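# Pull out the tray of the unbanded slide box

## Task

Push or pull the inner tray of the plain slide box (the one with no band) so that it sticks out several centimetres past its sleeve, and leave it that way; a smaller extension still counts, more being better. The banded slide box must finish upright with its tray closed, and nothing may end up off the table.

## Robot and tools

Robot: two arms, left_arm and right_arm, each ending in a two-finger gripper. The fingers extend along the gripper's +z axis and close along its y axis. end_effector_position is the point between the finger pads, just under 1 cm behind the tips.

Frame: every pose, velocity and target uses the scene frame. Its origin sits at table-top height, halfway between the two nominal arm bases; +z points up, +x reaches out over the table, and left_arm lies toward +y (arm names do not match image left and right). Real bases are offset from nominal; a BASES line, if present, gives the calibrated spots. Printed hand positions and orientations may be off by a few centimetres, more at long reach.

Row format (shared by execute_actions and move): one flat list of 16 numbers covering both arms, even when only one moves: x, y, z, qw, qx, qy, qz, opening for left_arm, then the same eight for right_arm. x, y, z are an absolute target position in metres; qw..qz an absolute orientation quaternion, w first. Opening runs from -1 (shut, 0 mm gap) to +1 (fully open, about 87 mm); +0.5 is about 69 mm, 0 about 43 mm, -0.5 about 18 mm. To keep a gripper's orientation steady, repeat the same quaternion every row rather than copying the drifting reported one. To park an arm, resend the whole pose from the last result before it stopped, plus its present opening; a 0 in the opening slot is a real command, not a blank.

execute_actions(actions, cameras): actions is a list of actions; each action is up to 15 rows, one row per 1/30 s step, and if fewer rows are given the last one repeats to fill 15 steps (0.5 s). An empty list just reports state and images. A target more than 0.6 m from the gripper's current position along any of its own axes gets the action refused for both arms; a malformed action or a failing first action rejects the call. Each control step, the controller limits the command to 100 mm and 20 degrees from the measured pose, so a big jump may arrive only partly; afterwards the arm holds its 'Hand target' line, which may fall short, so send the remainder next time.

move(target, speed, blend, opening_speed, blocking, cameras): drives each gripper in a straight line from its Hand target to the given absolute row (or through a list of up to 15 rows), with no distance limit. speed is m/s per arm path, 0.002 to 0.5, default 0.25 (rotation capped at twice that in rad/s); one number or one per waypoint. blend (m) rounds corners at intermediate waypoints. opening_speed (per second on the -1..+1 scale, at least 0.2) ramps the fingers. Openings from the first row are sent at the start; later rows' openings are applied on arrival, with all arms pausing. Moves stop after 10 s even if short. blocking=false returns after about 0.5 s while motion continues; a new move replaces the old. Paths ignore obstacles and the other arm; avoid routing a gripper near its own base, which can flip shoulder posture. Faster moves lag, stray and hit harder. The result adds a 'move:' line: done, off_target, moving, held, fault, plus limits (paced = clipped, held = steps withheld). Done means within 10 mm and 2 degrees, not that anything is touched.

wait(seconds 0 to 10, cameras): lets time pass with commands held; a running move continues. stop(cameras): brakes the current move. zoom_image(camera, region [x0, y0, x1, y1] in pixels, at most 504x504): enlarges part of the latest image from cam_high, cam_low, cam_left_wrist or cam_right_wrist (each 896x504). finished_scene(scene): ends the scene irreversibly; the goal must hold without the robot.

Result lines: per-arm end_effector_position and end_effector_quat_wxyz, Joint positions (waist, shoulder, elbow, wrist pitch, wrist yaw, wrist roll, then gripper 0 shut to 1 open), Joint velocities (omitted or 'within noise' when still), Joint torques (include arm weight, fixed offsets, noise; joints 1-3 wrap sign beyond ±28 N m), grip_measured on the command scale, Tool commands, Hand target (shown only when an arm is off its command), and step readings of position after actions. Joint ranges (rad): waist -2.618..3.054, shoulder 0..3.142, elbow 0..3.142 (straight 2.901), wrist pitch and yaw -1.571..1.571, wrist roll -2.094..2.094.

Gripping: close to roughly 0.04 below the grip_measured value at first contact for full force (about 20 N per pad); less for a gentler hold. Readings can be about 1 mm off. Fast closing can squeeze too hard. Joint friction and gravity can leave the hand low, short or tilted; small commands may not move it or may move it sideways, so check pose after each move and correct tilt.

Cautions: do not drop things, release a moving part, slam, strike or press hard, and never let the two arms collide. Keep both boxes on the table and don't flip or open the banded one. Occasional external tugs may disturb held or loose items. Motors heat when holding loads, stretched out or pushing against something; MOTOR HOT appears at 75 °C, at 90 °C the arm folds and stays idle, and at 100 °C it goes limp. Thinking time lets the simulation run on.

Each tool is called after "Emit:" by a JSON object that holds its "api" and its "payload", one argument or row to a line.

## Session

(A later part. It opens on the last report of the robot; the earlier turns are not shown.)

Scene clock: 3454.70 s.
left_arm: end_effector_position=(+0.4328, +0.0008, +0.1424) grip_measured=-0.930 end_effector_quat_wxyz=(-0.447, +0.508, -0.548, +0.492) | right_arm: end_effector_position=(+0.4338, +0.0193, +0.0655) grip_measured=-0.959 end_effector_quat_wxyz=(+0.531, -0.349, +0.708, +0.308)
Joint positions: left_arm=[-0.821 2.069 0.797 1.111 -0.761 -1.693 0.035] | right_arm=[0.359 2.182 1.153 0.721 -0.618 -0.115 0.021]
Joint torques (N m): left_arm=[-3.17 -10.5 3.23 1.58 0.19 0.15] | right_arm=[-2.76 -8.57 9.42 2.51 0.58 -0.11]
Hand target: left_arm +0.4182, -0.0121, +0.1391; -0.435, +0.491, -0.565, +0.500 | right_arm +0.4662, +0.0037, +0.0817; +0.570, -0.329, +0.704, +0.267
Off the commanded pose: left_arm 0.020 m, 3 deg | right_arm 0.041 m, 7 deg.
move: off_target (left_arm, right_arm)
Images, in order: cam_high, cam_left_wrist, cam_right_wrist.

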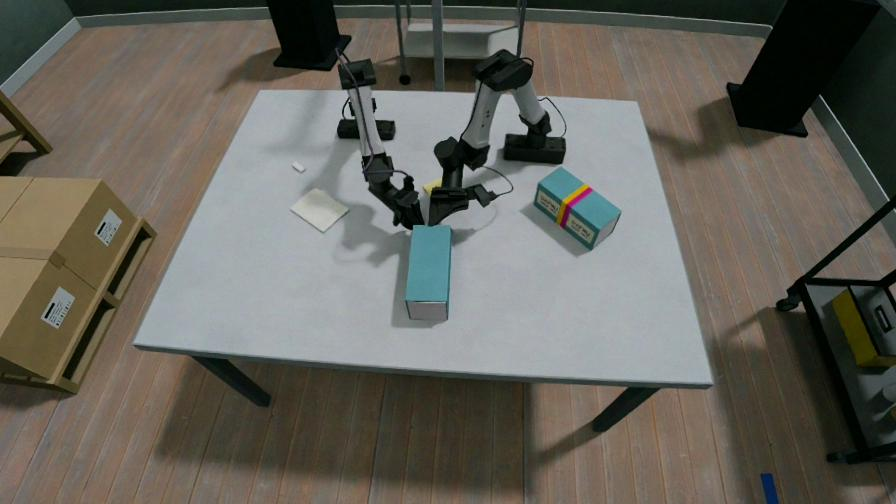

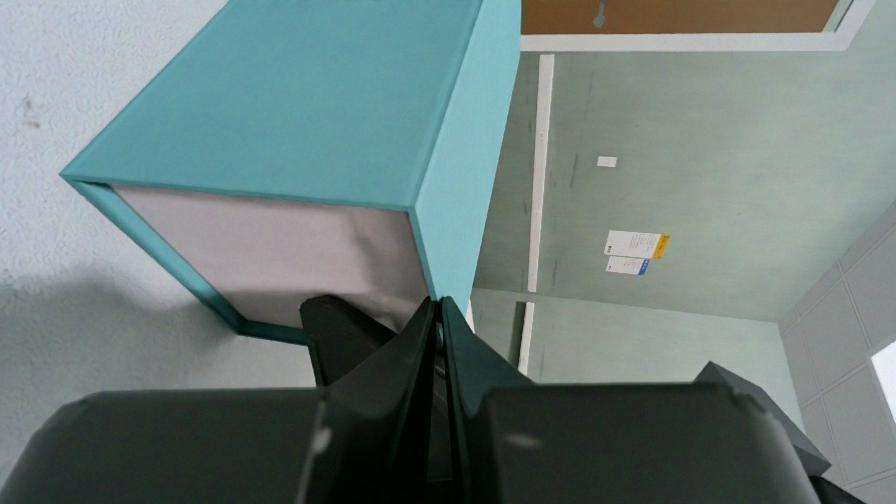

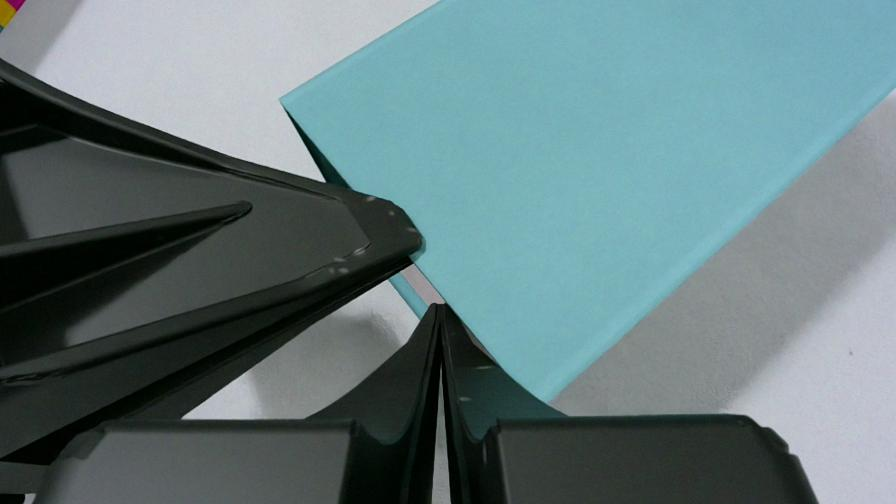

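Emit:
{"api": "move", "payload": {
  "target": [
    [0.425,0.0,0.139,0.4347,-0.4914,0.5653,-0.5001,-1,0.40,-0.03,0.08,0.5696,-0.3289,0.7028,0.2665,-1],
    [0.425,0.0,0.139,0.4347,-0.4914,0.5653,-0.5001,-1,0.27,-0.2,0.1,0.613,-0.2303,0.7306,0.1933,-1],
    [0.30,0.02,0.139,0.4347,-0.4914,0.5653,-0.5001,-1,0.27,-0.2,0.1,0.613,-0.2303,0.7306,0.1933,-1]
  ],
  "speed": [0.06,0.2,0.07],
  "cameras": ["cam_high","cam_left_wrist"]
}}

Scene clock: 3545.77 s.
left_arm: end_effector_position=(+0.3024, +0.0150, +0.1342) grip_measured=-0.930 end_effector_quat_wxyz=(+0.426, -0.492, +0.567, -0.506) | right_arm: end_effector_position=(+0.2741, -0.2007, +0.1005) grip_measured=-0.959 end_effector_quat_wxyz=(+0.614, -0.227, +0.731, +0.191)
Joint positions: left_arm=[-1.126 1.884 0.416 1.238 -0.989 -1.78 0.035] | right_arm=[-0.187 1.373 0.196 0.93 -0.79 -0.178 0.021]
Joint torques (N m): left_arm=[-0.8 -10.14 2.56 1.23 -0.29 0.17] | right_arm=[-1.13 -4.3 3.56 2.01 -0.26 -0.03]
Hand target: left_arm +0.3002, +0.0200, +0.1388; +0.435, -0.491, +0.565, -0.501 | right_arm +0.2701, -0.1999, +0.1000; +0.613, -0.230, +0.731, +0.193
Off the commanded pose: left_arm 0.007 m, 1 deg | right_arm 0.004 m, 1 deg.
move: done
Images, in order: cam_high, cam_left_wrist.

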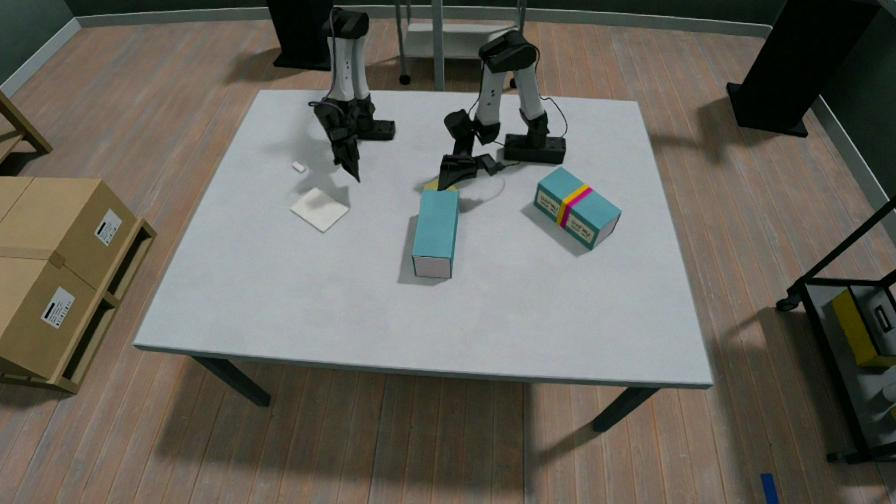

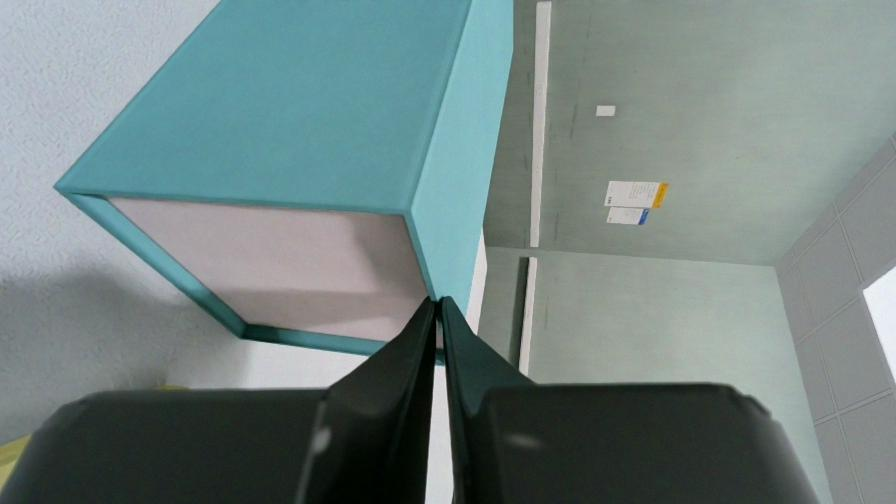

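Emit:
{"api": "move", "payload": {
  "target": [
    [0.30,0.02,0.139,0.4347,-0.4914,0.5653,-0.5001,-0.2,0.27,-0.2,0.12,0.613,-0.2303,0.7306,0.1933,-1],
    [0.25,0.027,0.139,0.4347,-0.4914,0.5653,-0.5001,-0.2,0.38,-0.18,0.10,0.3690,-0.2391,0.8909,0.0990,-1],
    [0.25,0.09,0.2,0.4347,-0.4914,0.5653,-0.5001,-0.2,0.46,-0.12,0.065,0.3690,-0.2391,0.8909,0.0990,-1]
  ],
  "speed": 0.15,
  "cameras": ["cam_high","cam_right_wrist"]
}}

Scene clock: 3564.30 s.
left_arm: end_effector_position=(+0.2476, +0.0914, +0.1917) grip_measured=-0.200 end_effector_quat_wxyz=(+0.439, -0.485, +0.573, -0.493) | right_arm: end_effector_position=(+0.4487, -0.1212, +0.0548) grip_measured=-0.959 end_effector_quat_wxyz=(+0.356, -0.243, +0.896, +0.105)
Joint positions: left_arm=[-1.252 1.109 0.191 0.616 -1.124 -1.819 0.4] | right_arm=[0.22 2.075 1.428 -0.194 -0.238 -0.236 0.021]
Joint torques (N m): left_arm=[0.92 -3.21 8.08 1.21 -0.1 -0.02] | right_arm=[-0.51 -9.31 8.88 1.85 0 0.12]
Hand target: left_arm +0.2499, +0.0902, +0.2000; +0.435, -0.491, +0.565, -0.500 | right_arm +0.4596, -0.1201, +0.0652; +0.370, -0.239, +0.892, +0.099
Off the commanded pose: left_arm 0.009 m, 1 deg | right_arm 0.015 m, 2 deg.
move: off_target (right_arm)
Images, in order: cam_high, cam_right_wrist.

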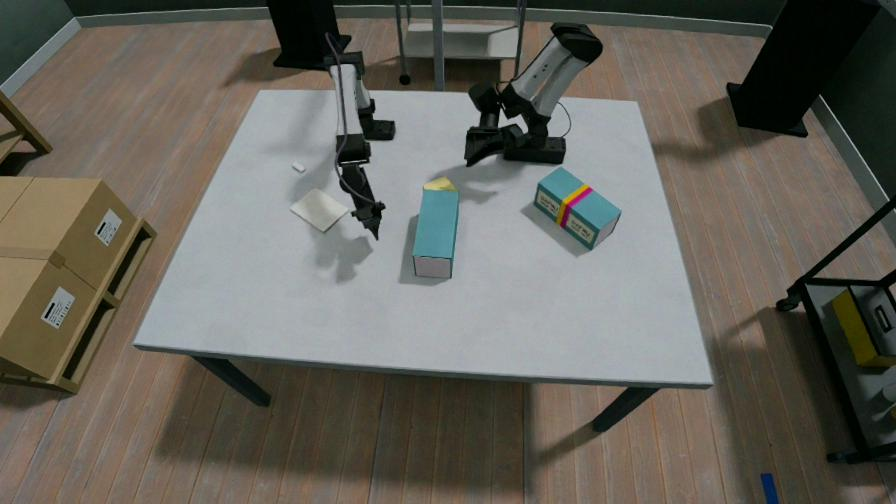

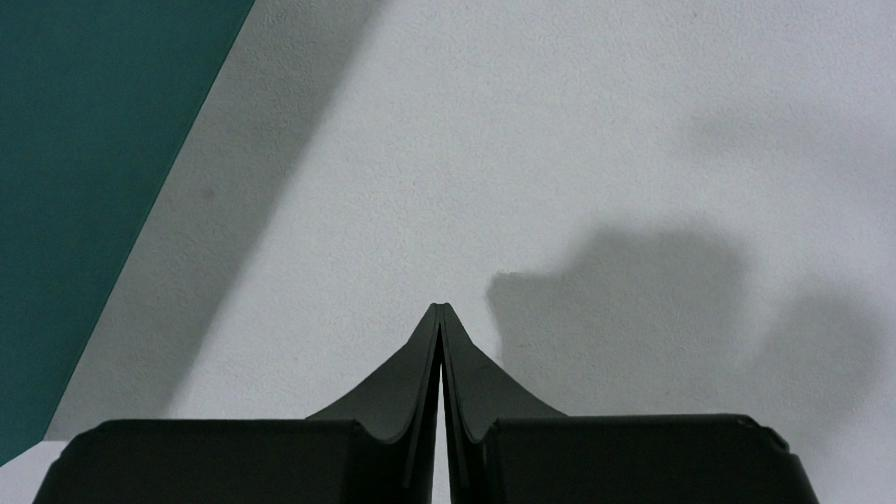

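Emit:
{"api": "move", "payload": {
  "target": [0.25,0.13,0.2,0.4347,-0.4914,0.5653,-0.5001,-0.2,0.475,0.09,0.065,0.3690,-0.2391,0.8909,0.0990,-1],
  "speed": 0.12,
  "cameras": ["cam_high","cam_right_wrist"]
}}

Scene clock: 3573.80 s.
left_arm: end_effector_position=(+0.2500, +0.1260, +0.2075) grip_measured=-0.200 end_effector_quat_wxyz=(+0.430, -0.494, +0.558, -0.509) | right_arm: end_effector_position=(+0.4704, +0.0852, +0.0566) grip_measured=-0.959 end_effector_quat_wxyz=(+0.361, -0.243, +0.895, +0.099)
Joint positions: left_arm=[-1.164 0.796 0.126 0.448 -1.039 -1.787 0.4] | right_arm=[0.607 2.474 2.104 -0.434 0.039 0.044 0.021]
Joint torques (N m): left_arm=[0.95 -0.88 5.68 1.25 -0.02 0.06] | right_arm=[-0.27 -11.74 9.43 1.78 0.1 0.13]
Hand target: left_arm +0.2501, +0.1300, +0.2000; +0.435, -0.491, +0.565, -0.500 | right_arm +0.4748, +0.0898, +0.0650; +0.370, -0.239, +0.892, +0.099
Off the commanded pose: left_arm 0.008 m, 1 deg | right_arm 0.011 m, 1 deg.
move: off_target (right_arm)
Images, in order: cam_high, cam_right_wrist.

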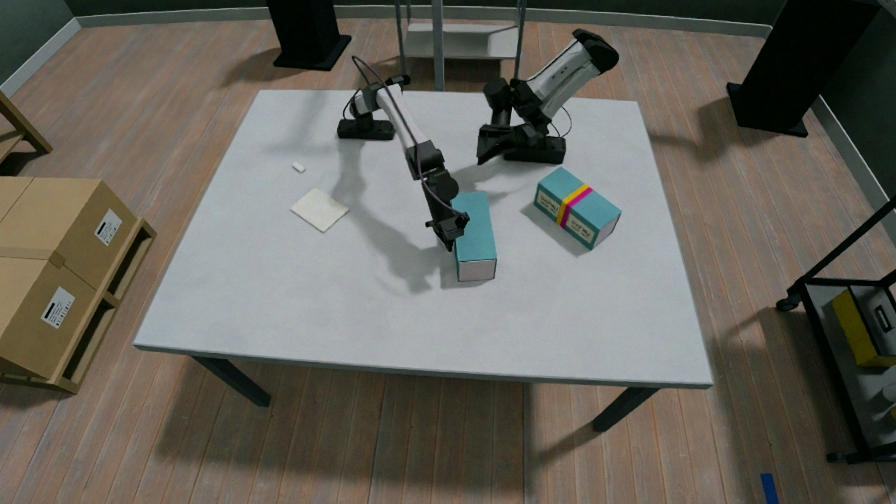

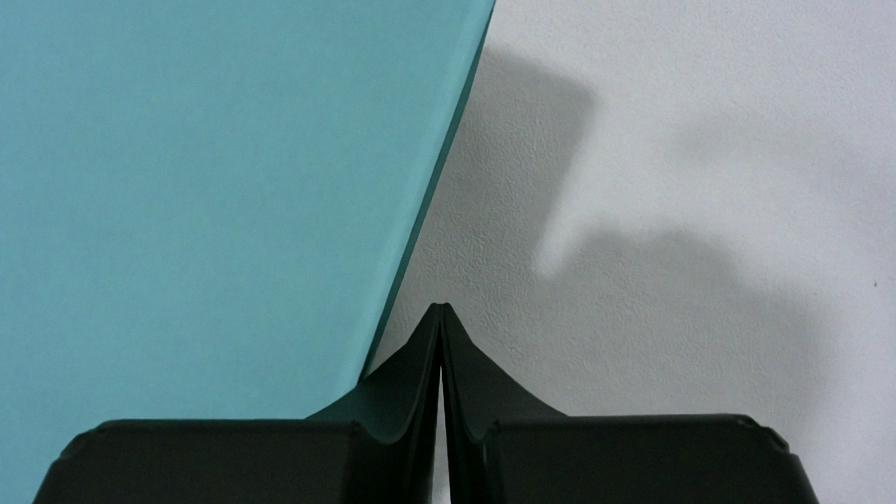

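Emit:
{"api": "move", "payload": {
  "target": [
    [0.25,0.22,0.15,0.3696,0.2391,0.8924,-0.0990,-1,0.44,0.03,0.09,0.3690,-0.2391,0.8909,0.0990,-1],
    [0.33,0.235,0.07,0.3696,0.2391,0.8924,-0.0990,-1,0.34,-0.12,0.12,0.3690,-0.2391,0.8909,0.0990,-1]
  ],
  "speed": 0.15,
  "cameras": ["cam_high","cam_left_wrist"]
}}

Scene clock: 3592.97 s.
left_arm: end_effector_position=(+0.3357, +0.2331, +0.0794) grip_measured=-1.000 end_effector_quat_wxyz=(+0.383, +0.238, +0.888, -0.096) | right_arm: end_effector_position=(+0.3463, -0.1195, +0.1186) grip_measured=-0.959 end_effector_quat_wxyz=(+0.371, -0.235, +0.894, +0.094)
Joint positions: left_arm=[-0.149 1.309 0.522 0 0.234 0.245 0] | right_arm=[0.302 1.613 1.08 -0.264 -0.155 -0.165 0.021]
Joint torques (N m): left_arm=[0.98 -3.14 5.67 1.4 0.26 0.02] | right_arm=[-0.88 -8.34 4.7 1.84 -0.25 -0.04]
Heat: left arm: 32 °C; right arm: 51 °C.
Hand target: left_arm +0.3298, +0.2349, +0.0703; +0.370, +0.239, +0.892, -0.099 | right_arm +0.3402, -0.1200, +0.1199; +0.370, -0.239, +0.892, +0.099
Off the commanded pose: left_arm 0.011 m, 2 deg | right_arm 0.006 m, 1 deg.
move: off_target (left_arm)
Images, in order: cam_high, cam_left_wrist.

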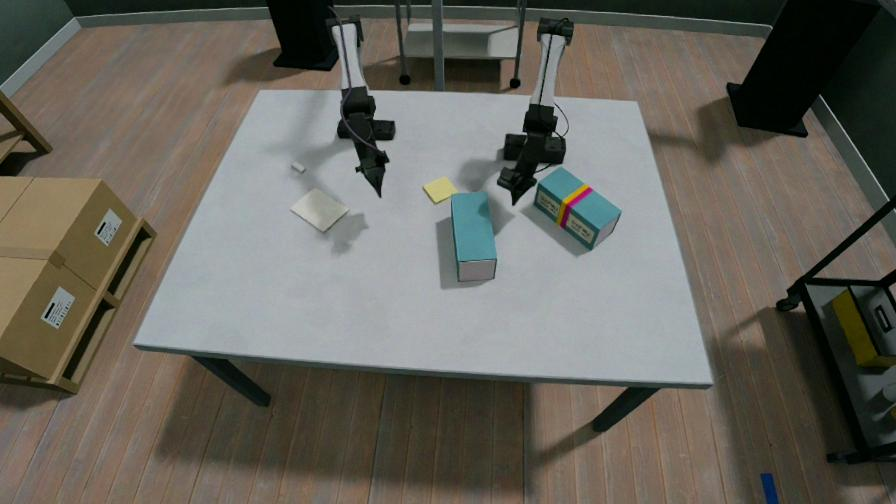

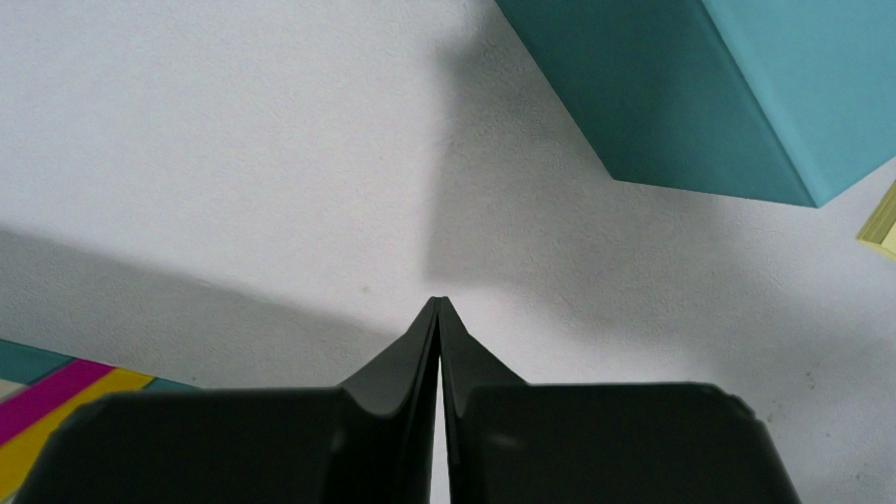

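Emit:
{"api": "move", "payload": {
  "target": [
    [0.378,0.215,0.065,0.3696,0.2391,0.8924,-0.0990,-1,0.30,-0.18,0.12,0.3690,-0.2391,0.8909,0.0990,-1],
    [0.365,0.035,0.065,0.3696,0.2391,0.8924,-0.0990,-1,0.30,-0.2,0.12,0.3690,-0.2391,0.8909,0.0990,-1]
  ],
  "speed": 0.12,
  "cameras": ["cam_high","cam_left_wrist"]
}}

Scene clock: 3609.57 s.
left_arm: end_effector_position=(+0.3621, +0.0377, +0.0678) grip_measured=-1.000 end_effector_quat_wxyz=(+0.375, +0.242, +0.889, -0.105) | right_arm: end_effector_position=(+0.3060, -0.1999, +0.1188) grip_measured=-0.959 end_effector_quat_wxyz=(+0.370, -0.237, +0.893, +0.095)
Joint positions: left_arm=[-0.725 1.795 0.947 0.065 -0.155 -0.16 0] | right_arm=[0.056 1.416 0.906 -0.335 -0.326 -0.354 0.021]
Joint torques (N m): left_arm=[-0.36 -6.97 9.5 1.19 -0.09 -0.1] | right_arm=[-1.11 -6.76 4.9 1.7 -0.3 -0.04]
Hand target: left_arm +0.3649, +0.0351, +0.0650; +0.370, +0.239, +0.892, -0.099 | right_arm +0.3001, -0.1999, +0.1198; +0.370, -0.239, +0.892, +0.099
Off the commanded pose: left_arm 0.005 m, 1 deg | right_arm 0.006 m, 1 deg.
move: done
Images, in order: cam_high, cam_left_wrist.

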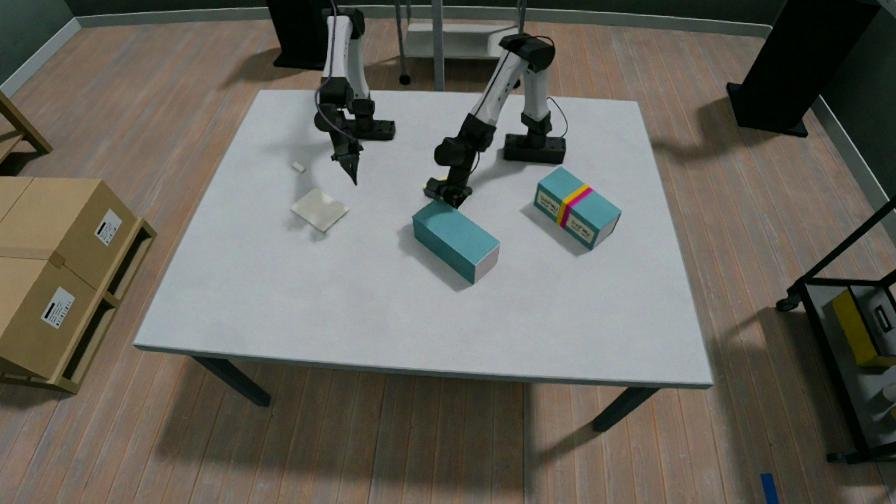

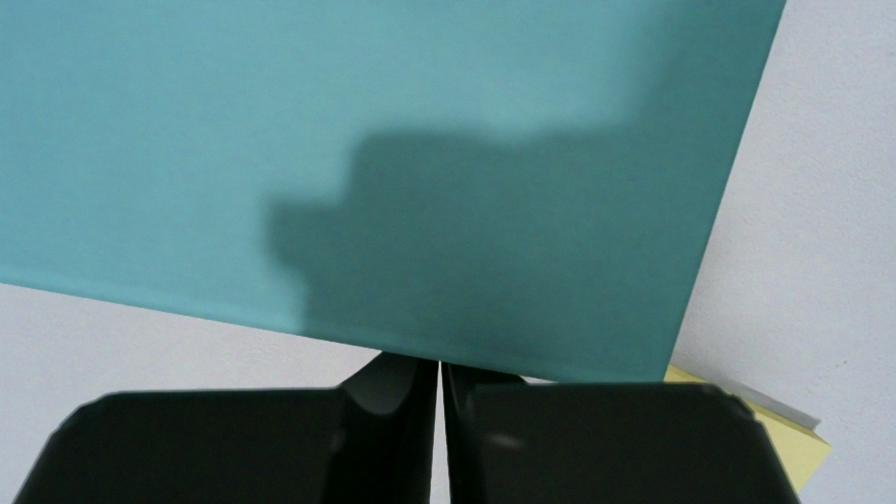

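Emit:
{"api": "move", "payload": {
  "target": [
    [0.32,0.08,0.08,0.3696,0.2391,0.8924,-0.0990,-1,0.28,-0.2,0.12,0.3690,-0.2391,0.8909,0.0990,-1],
    [0.36,0.12,0.24,0.19,-0.05,0.98,0.01,1,0.28,-0.2,0.12,0.3690,-0.2391,0.8909,0.0990,-1],
    [0.52,0.15,0.2,0.0627,-0.4373,0.8966,0.0306,1,0.28,-0.2,0.12,0.3690,-0.2391,0.8909,0.0990,-1]
  ],
  "speed": 0.2,
  "cameras": ["cam_high","cam_left_wrist"]
}}

Scene clock: 3652.27 s.
left_arm: end_effector_position=(+0.5353, +0.1440, +0.2153) grip_measured=+0.984 end_effector_quat_wxyz=(+0.194, -0.434, +0.875, -0.093) | right_arm: end_effector_position=(+0.2866, -0.2006, +0.1216) grip_measured=-0.959 end_effector_quat_wxyz=(+0.373, -0.238, +0.892, +0.094)
Joint positions: left_arm=[-0.277 2.498 2.826 -1.485 -0.135 -1.202 0.992] | right_arm=[0.056 1.329 0.845 -0.354 -0.327 -0.355 0.021]
Joint torques (N m): left_arm=[0.65 -11.62 8.83 0.08 0.02 -0.07] | right_arm=[-0.92 -5.78 4.79 1.72 -0.28 -0.01]
Heat: left arm: 31 °C; right arm: 46 °C.
Hand target: left_arm +0.5199, +0.1500, +0.2006; +0.158, -0.441, +0.881, -0.064 | right_arm +0.2802, -0.2000, +0.1199; +0.370, -0.239, +0.892, +0.099
Off the commanded pose: left_arm 0.022 m, 21 deg; orientation clipped | right_arm 0.007 m, 1 deg.
move: off_target (left_arm); limits=paced
Images, in order: cam_high, cam_left_wrist.

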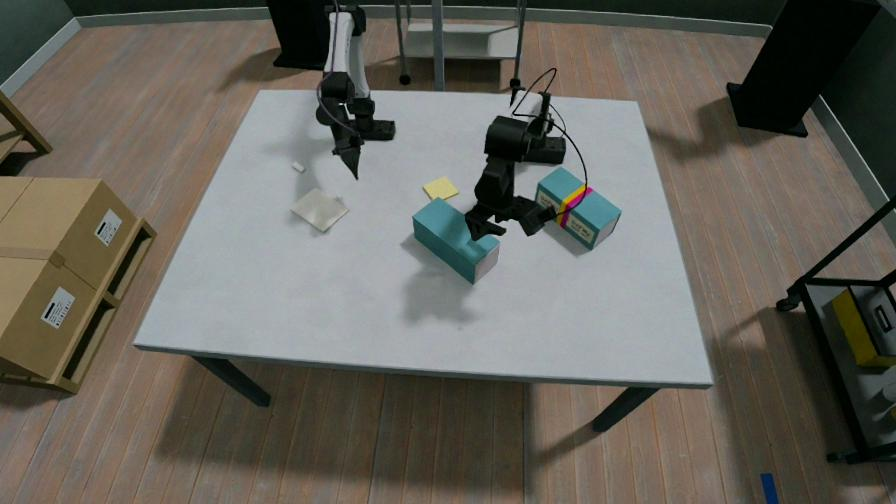

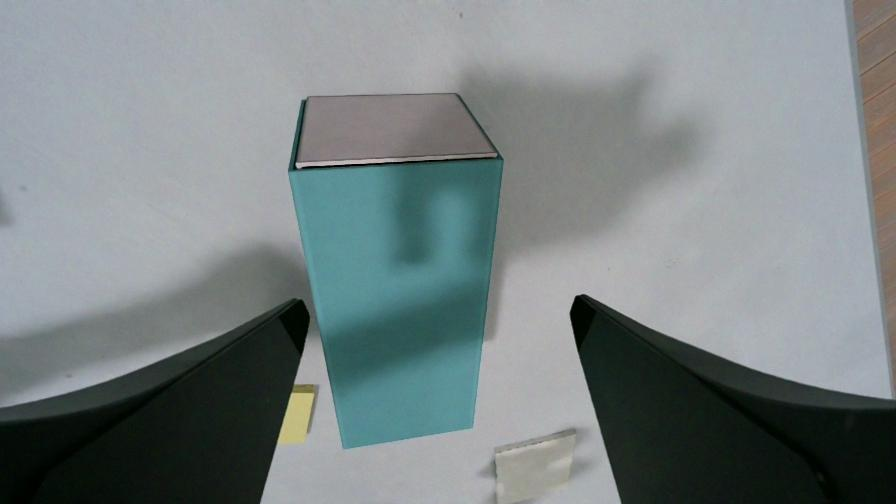

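Emit:
{"api": "move", "payload": {
  "target": [
    [0.45,0.06,0.2,0.0858,0.1730,0.9811,-0.0151,-1,0.28,-0.2,0.12,0.3690,-0.2391,0.8909,0.0990,-1],
    [0.45,0.055,0.14,0.0858,0.1730,0.9811,-0.0151,-1,0.28,-0.2,0.12,0.3690,-0.2391,0.8909,0.0990,-1]
  ],
  "speed": 0.15,
  "cameras": ["cam_high","cam_left_wrist"]
}}

Scene clock: 3695.40 s.
left_arm: end_effector_position=(+0.4658, +0.0503, +0.1482) grip_measured=-1.000 end_effector_quat_wxyz=(+0.143, +0.164, +0.975, -0.036) | right_arm: end_effector_position=(+0.2865, -0.2006, +0.1215) grip_measured=-0.959 end_effector_quat_wxyz=(+0.373, -0.238, +0.892, +0.094)
Joint positions: left_arm=[-0.522 2.621 2.826 -1.483 -0.041 -0.214 0] | right_arm=[0.056 1.329 0.845 -0.354 -0.327 -0.355 0.021]
Joint torques (N m): left_arm=[-0.81 -13.31 8.8 0.05 0.03 -0.01] | right_arm=[-0.92 -5.78 4.79 1.72 -0.28 -0.01]
Hand target: left_arm +0.4500, +0.0551, +0.1403; +0.107, +0.172, +0.979, -0.024 | right_arm +0.2801, -0.2000, +0.1199; +0.369, -0.239, +0.892, +0.099
Off the commanded pose: left_arm 0.018 m, 7 deg | right_arm 0.007 m, 1 deg.
move: off_target (left_arm)
Images, in order: cam_high, cam_left_wrist.

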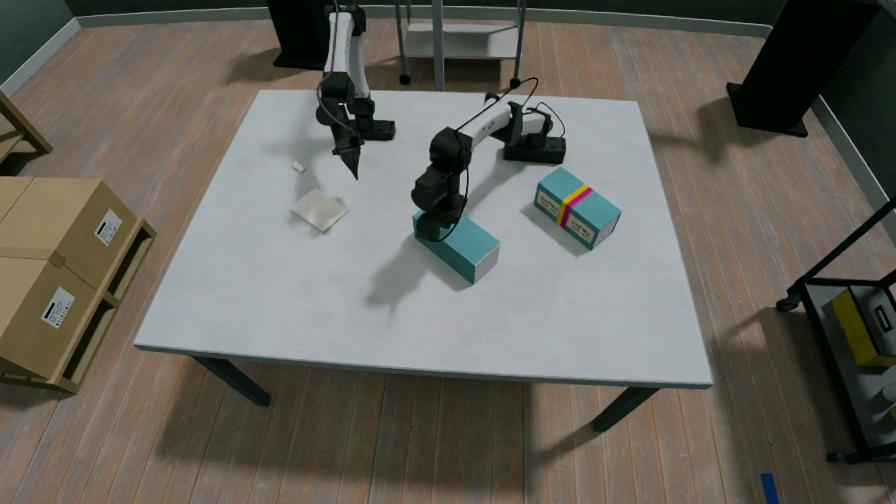

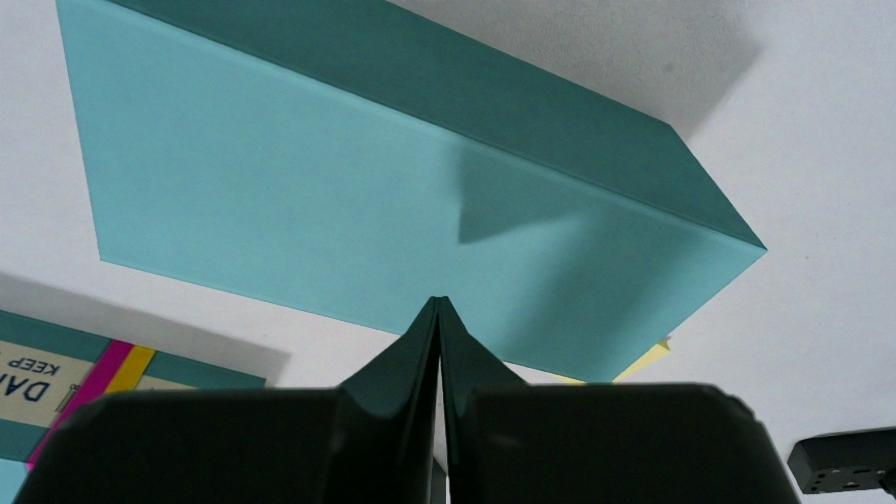

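Emit:
{"api": "move", "payload": {
  "target": [
    [0.472,0.047,0.128,0.0858,0.1730,0.9811,-0.0151,-1,0.28,-0.2,0.12,0.3690,-0.2391,0.8909,0.0990,-1],
    [0.472,0.047,0.10,0.0858,0.1730,0.9811,-0.0151,-1,0.28,-0.2,0.12,0.3690,-0.2391,0.8909,0.0990,-1]
  ],
  "speed": 0.05,
  "cameras": ["cam_high","cam_left_wrist"]
}}

Scene clock: 3705.77 s.
left_arm: end_effector_position=(+0.4724, +0.0466, +0.1220) grip_measured=-1.000 end_effector_quat_wxyz=(+0.133, +0.169, +0.976, -0.032) | right_arm: end_effector_position=(+0.2865, -0.2006, +0.1215) grip_measured=-0.959 end_effector_quat_wxyz=(+0.373, -0.238, +0.892, +0.094)
Joint positions: left_arm=[-0.522 2.688 2.85 -1.461 -0.041 -0.206 0] | right_arm=[0.056 1.329 0.845 -0.354 -0.327 -0.355 0.021]
Joint torques (N m): left_arm=[0.24 -10.97 8.18 0.59 0.07 0.06] | right_arm=[-0.92 -5.76 4.79 1.72 -0.28 0]
Hand target: left_arm +0.4708, +0.0477, +0.1001; +0.112, +0.172, +0.978, -0.026 | right_arm +0.2801, -0.2000, +0.1199; +0.369, -0.239, +0.892, +0.099
Off the commanded pose: left_arm 0.022 m, 6 deg | right_arm 0.007 m, 1 deg.
elbow stopped short (left arm): the move would have taken joint 3 (elbow) straighter than the controller allows.
move: off_target (left_arm)
Images, in order: cam_high, cam_left_wrist.

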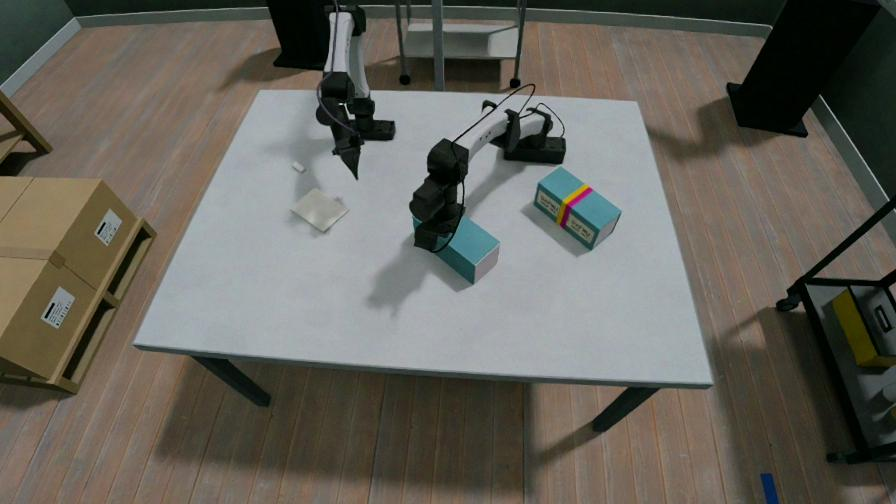

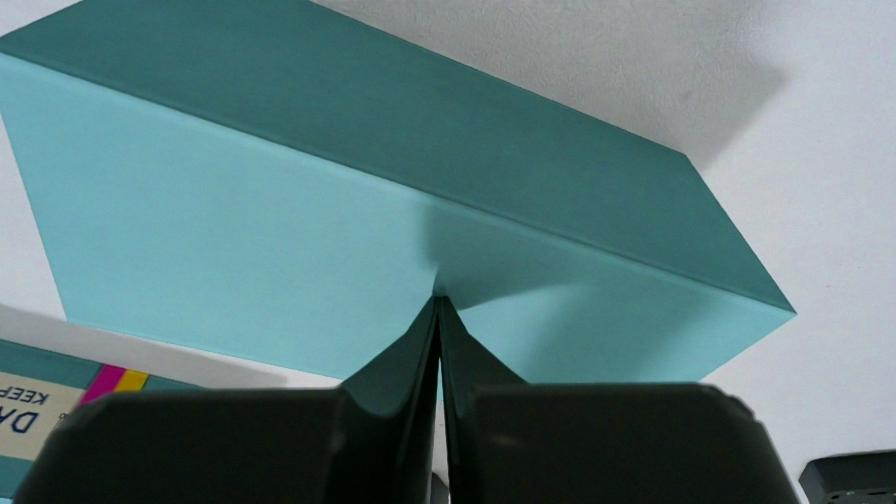

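Emit:
{"api": "move", "payload": {
  "target": [0.39,0.047,0.10,0.0858,0.1730,0.9811,-0.0151,-1,0.28,-0.2,0.12,0.3690,-0.2391,0.8909,0.0990,-1],
  "speed": 0.05,
  "cameras": ["cam_high","cam_left_wrist"]
}}

Scene clock: 3712.80 s.
left_arm: end_effector_position=(+0.4148, +0.0446, +0.1193) grip_measured=-1.000 end_effector_quat_wxyz=(+0.133, +0.169, +0.976, -0.024) | right_arm: end_effector_position=(+0.2865, -0.2006, +0.1215) grip_measured=-0.959 end_effector_quat_wxyz=(+0.373, -0.238, +0.892, +0.094)
Joint positions: left_arm=[-0.597 2.284 2.093 -1.119 -0.074 -0.276 0] | right_arm=[0.056 1.329 0.845 -0.354 -0.327 -0.355 0.021]
Joint torques (N m): left_arm=[-1.83 -12.94 2.69 0.37 0.24 -0.14] | right_arm=[-0.92 -5.78 4.79 1.72 -0.28 0]
Hand target: left_arm +0.3906, +0.0473, +0.1013; +0.086, +0.173, +0.981, -0.014 | right_arm +0.2801, -0.2000, +0.1199; +0.369, -0.239, +0.892, +0.099
Off the commanded pose: left_arm 0.031 m, 6 deg | right_arm 0.007 m, 1 deg.
move: off_target (left_arm)
Images, in order: cam_high, cam_left_wrist.

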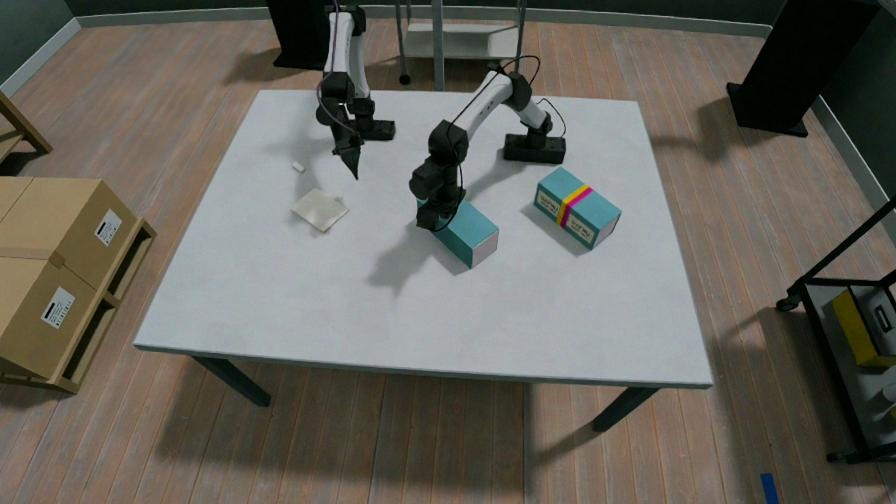

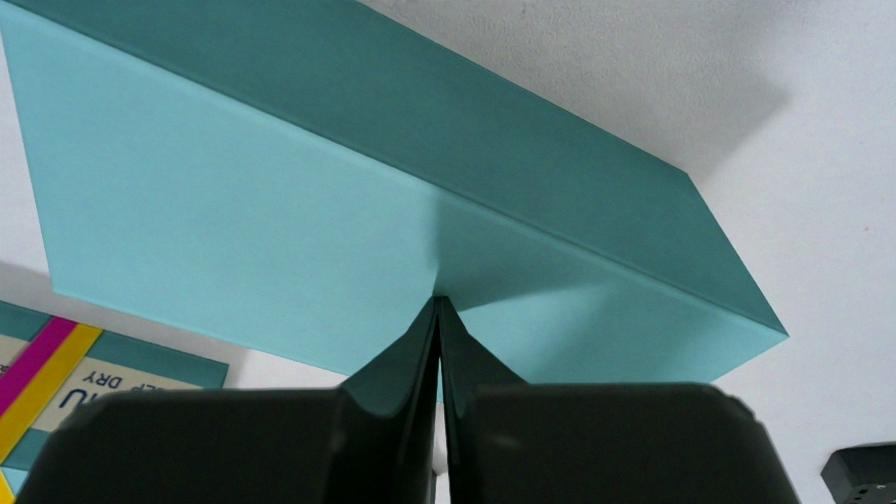

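Emit:
{"api": "move", "payload": {
  "target": [0.325,0.05,0.105,0.0858,0.1730,0.9811,-0.0151,-1,0.25,-0.22,0.12,0.3690,-0.2391,0.8909,0.0990,-1],
  "speed": 0.05,
  "cameras": ["cam_high","cam_left_wrist"]
}}

Scene clock: 3720.53 s.
left_arm: end_effector_position=(+0.3484, +0.0440, +0.1180) grip_measured=-1.000 end_effector_quat_wxyz=(+0.126, +0.169, +0.977, -0.026) | right_arm: end_effector_position=(+0.2565, -0.2207, +0.1226) grip_measured=-0.959 end_effector_quat_wxyz=(+0.373, -0.237, +0.892, +0.093)
Joint positions: left_arm=[-0.688 2.065 1.74 -1.004 -0.087 -0.367 0] | right_arm=[-0.029 1.203 0.768 -0.425 -0.381 -0.423 0.021]
Joint torques (N m): left_arm=[-1.68 -11.92 3.28 0.31 0.16 -0.19] | right_arm=[-1.13 -4.67 4.83 1.67 -0.33 -0.02]
Hand target: left_arm +0.3257, +0.0502, +0.1059; +0.086, +0.173, +0.981, -0.014 | right_arm +0.2502, -0.2200, +0.1200; +0.370, -0.239, +0.892, +0.099
Off the commanded pose: left_arm 0.027 m, 5 deg | right_arm 0.007 m, 1 deg.
move: off_target (left_arm)
Images, in order: cam_high, cam_left_wrist.

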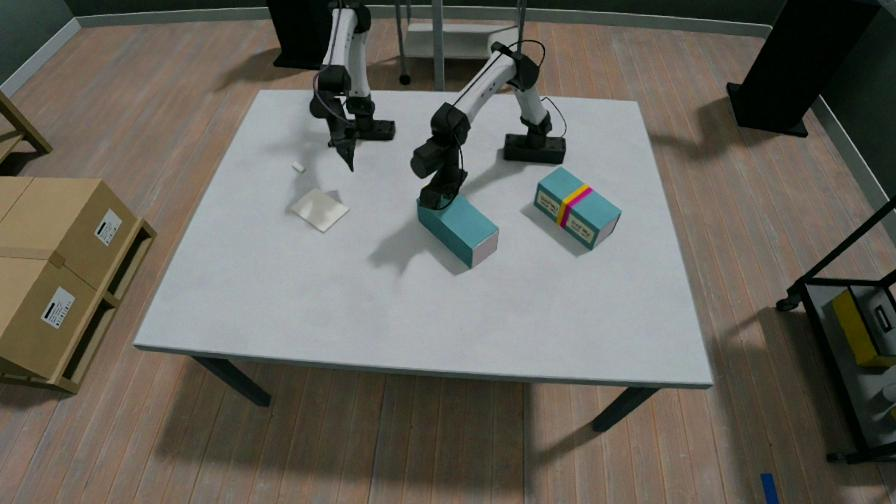

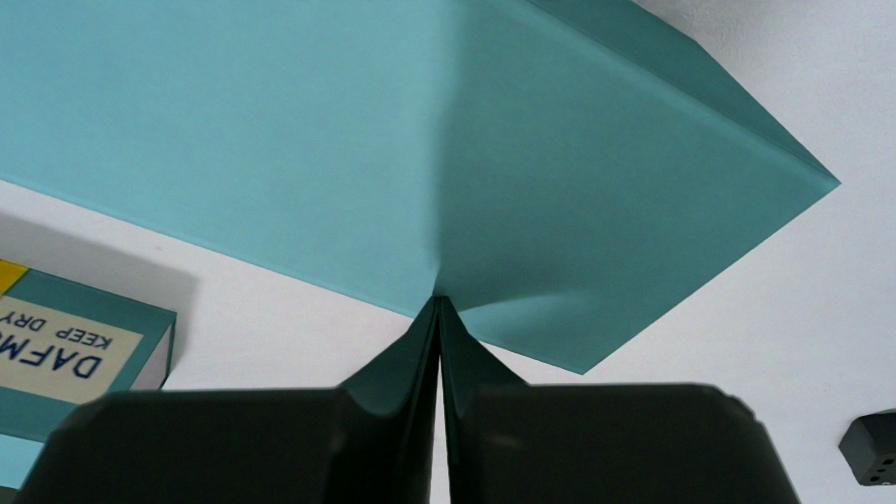

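Emit:
{"api": "move", "payload": {
  "target": [
    [0.345,0.05,0.15,0.0858,0.1730,0.9811,-0.0151,-1,0.25,-0.22,0.12,0.3690,-0.2391,0.8909,0.0990,-1],
    [0.425,0.055,0.14,0.0858,0.1730,0.9811,-0.0151,-1,0.25,-0.22,0.12,0.3690,-0.2391,0.8909,0.0990,-1],
    [0.425,0.055,0.093,0.0858,0.1730,0.9811,-0.0151,-1,0.25,-0.22,0.12,0.3690,-0.2391,0.8909,0.0990,-1],
    [0.34,0.06,0.091,0.0858,0.1730,0.9811,-0.0151,-1,0.25,-0.22,0.12,0.3690,-0.2391,0.8909,0.0990,-1]
  ],
  "speed": [0.1,0.15,0.05,0.05],
  "cameras": ["cam_high","cam_left_wrist"]
}}

Scene clock: 3732.93 s.
left_arm: end_effector_position=(+0.3726, +0.0521, +0.1195) grip_measured=-1.000 end_effector_quat_wxyz=(+0.151, +0.166, +0.974, -0.032) | right_arm: end_effector_position=(+0.2563, -0.2205, +0.1225) grip_measured=-0.959 end_effector_quat_wxyz=(+0.373, -0.238, +0.892, +0.094)
Joint positions: left_arm=[-0.642 2.066 1.741 -0.949 -0.09 -0.323 0] | right_arm=[-0.029 1.203 0.768 -0.426 -0.382 -0.424 0.021]
Joint torques (N m): left_arm=[-1.92 -9.8 2.17 0.3 0.23 -0.23] | right_arm=[-1.13 -4.67 4.85 1.67 -0.32 -0.03]
Hand target: left_arm +0.3410, +0.0607, +0.0936; +0.086, +0.172, +0.981, -0.014 | right_arm +0.2502, -0.2200, +0.1200; +0.370, -0.239, +0.892, +0.099
Off the commanded pose: left_arm 0.044 m, 8 deg | right_arm 0.007 m, 1 deg.
move: off_target (left_arm)
Images, in order: cam_high, cam_left_wrist.

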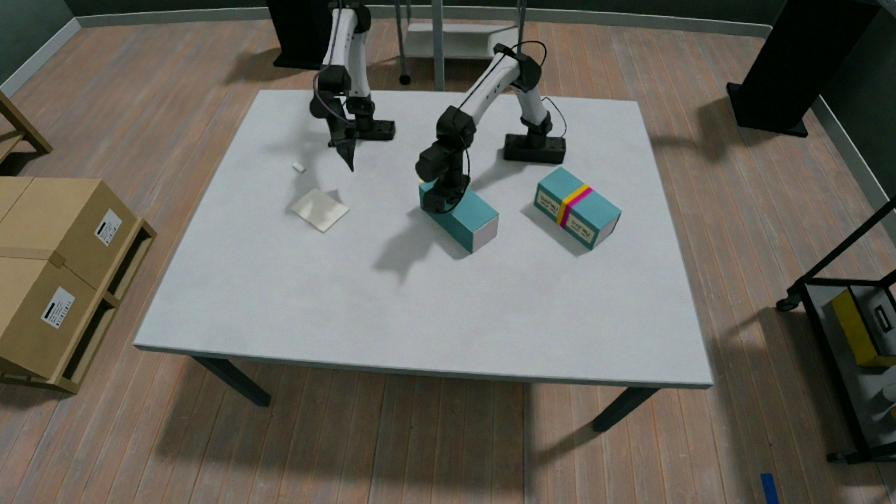

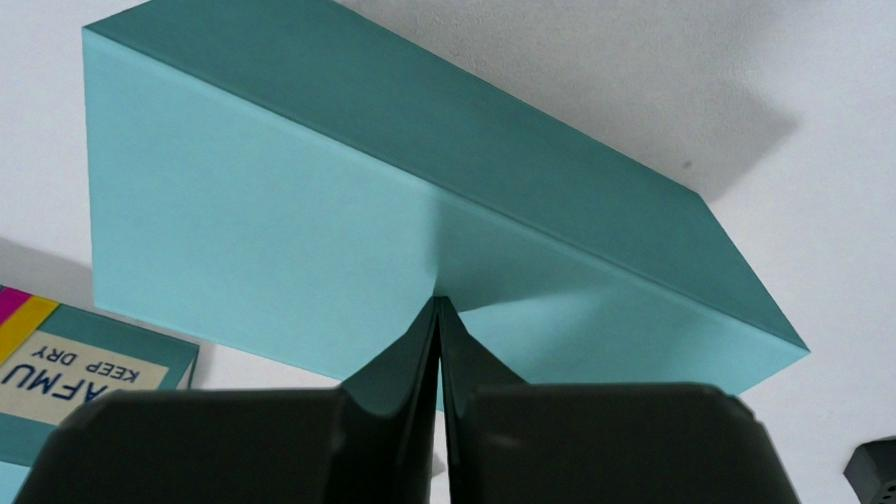

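Emit:
{"api": "move", "payload": {
  "target": [
    [0.372,0.055,0.19,0.0858,0.1730,0.9811,-0.0151,-1,0.25,-0.22,0.12,0.3690,-0.2391,0.8909,0.0990,-1],
    [0.445,0.145,0.2,0.0632,-0.4216,0.9041,0.0295,1,0.25,-0.22,0.12,0.3690,-0.2391,0.8909,0.0990,-1]
  ],
  "speed": 0.2,
  "cameras": ["cam_high","cam_left_wrist"]
}}

Scene clock: 3747.33 s.
left_arm: end_effector_position=(+0.4626, +0.1338, +0.2059) grip_measured=+0.984 end_effector_quat_wxyz=(+0.122, -0.416, +0.900, -0.040) | right_arm: end_effector_position=(+0.2562, -0.2205, +0.1225) grip_measured=-0.959 end_effector_quat_wxyz=(+0.373, -0.238, +0.892, +0.094)
Joint positions: left_arm=[-0.338 2.271 2.415 -1.486 -0.119 -1.223 0.992] | right_arm=[-0.029 1.203 0.768 -0.426 -0.383 -0.424 0.021]
Joint torques (N m): left_arm=[0.76 -12.51 7.09 -0.21 -0.13 -0.06] | right_arm=[-1.16 -4.67 4.83 1.67 -0.32 -0.03]
Hand target: left_arm +0.4453, +0.1446, +0.2006; +0.093, -0.422, +0.902, -0.006 | right_arm +0.2502, -0.2200, +0.1200; +0.370, -0.239, +0.892, +0.099
Off the commanded pose: left_arm 0.022 m, 10 deg | right_arm 0.007 m, 1 deg.
joint sent to its limit (left arm) — joint 4 (wrist pitch), lower limit. The joint targets are off in orientation, not in position.
move: off_target (left_arm); target 2's new opening was sent with left_arm's hand 0.022 m and 10 deg from that target
Images, in order: cam_high, cam_left_wrist.

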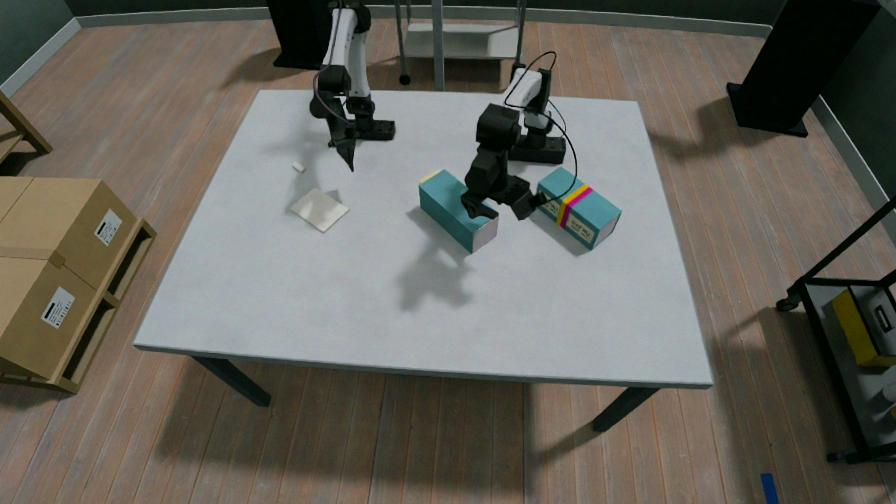

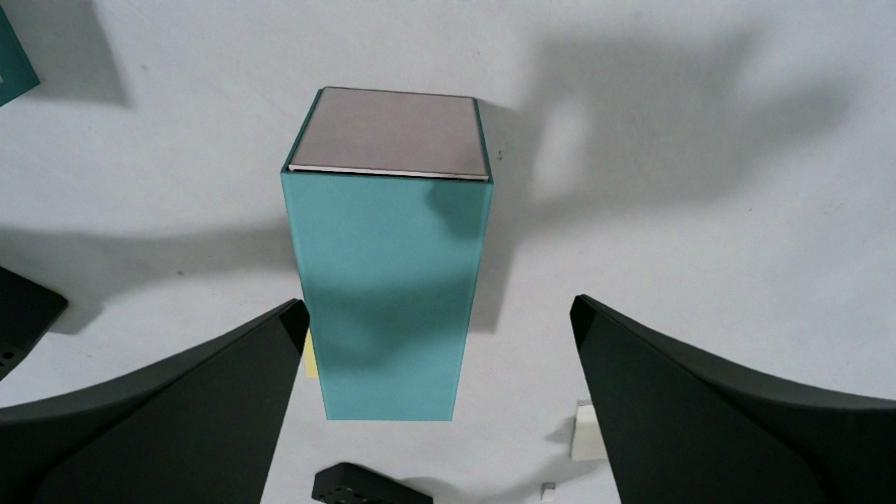

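Emit:
{"api": "move", "payload": {
  "target": [0.457,0.165,0.14,0.0640,-0.3977,0.9149,0.0278,1,0.25,-0.22,0.12,0.3690,-0.2391,0.8909,0.0990,-1],
  "speed": 0.1,
  "cameras": ["cam_high","cam_left_wrist"]
}}

Scene clock: 3769.47 s.
left_arm: end_effector_position=(+0.4605, +0.1592, +0.1554) grip_measured=+0.984 end_effector_quat_wxyz=(+0.080, -0.399, +0.914, +0.008) | right_arm: end_effector_position=(+0.2562, -0.2205, +0.1225) grip_measured=-0.959 end_effector_quat_wxyz=(+0.373, -0.238, +0.892, +0.094)
Joint positions: left_arm=[-0.291 2.323 2.31 -1.45 -0.119 -1.14 0.992] | right_arm=[-0.029 1.203 0.768 -0.426 -0.383 -0.424 0.021]
Joint torques (N m): left_arm=[0.59 -11.32 5.68 0.31 -0.15 -0.01] | right_arm=[-1.13 -4.67 4.85 1.67 -0.32 -0.03]
Heat: left arm: 37 °C; right arm: 44 °C.
Hand target: left_arm +0.4568, +0.1650, +0.1403; +0.064, -0.398, +0.915, +0.028 | right_arm +0.2502, -0.2200, +0.1200; +0.370, -0.239, +0.892, +0.099
Off the commanded pose: left_arm 0.017 m, 3 deg | right_arm 0.007 m, 1 deg.
move: off_target (left_arm)
Images, in order: cam_high, cam_left_wrist.

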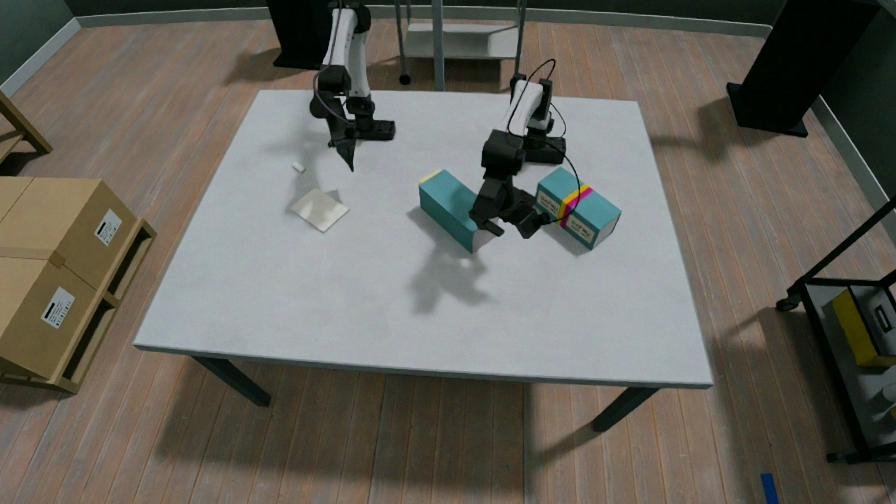

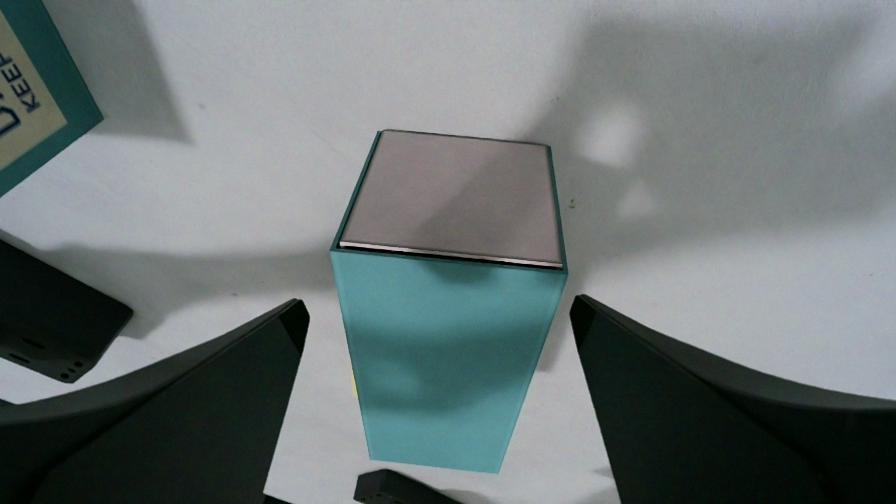

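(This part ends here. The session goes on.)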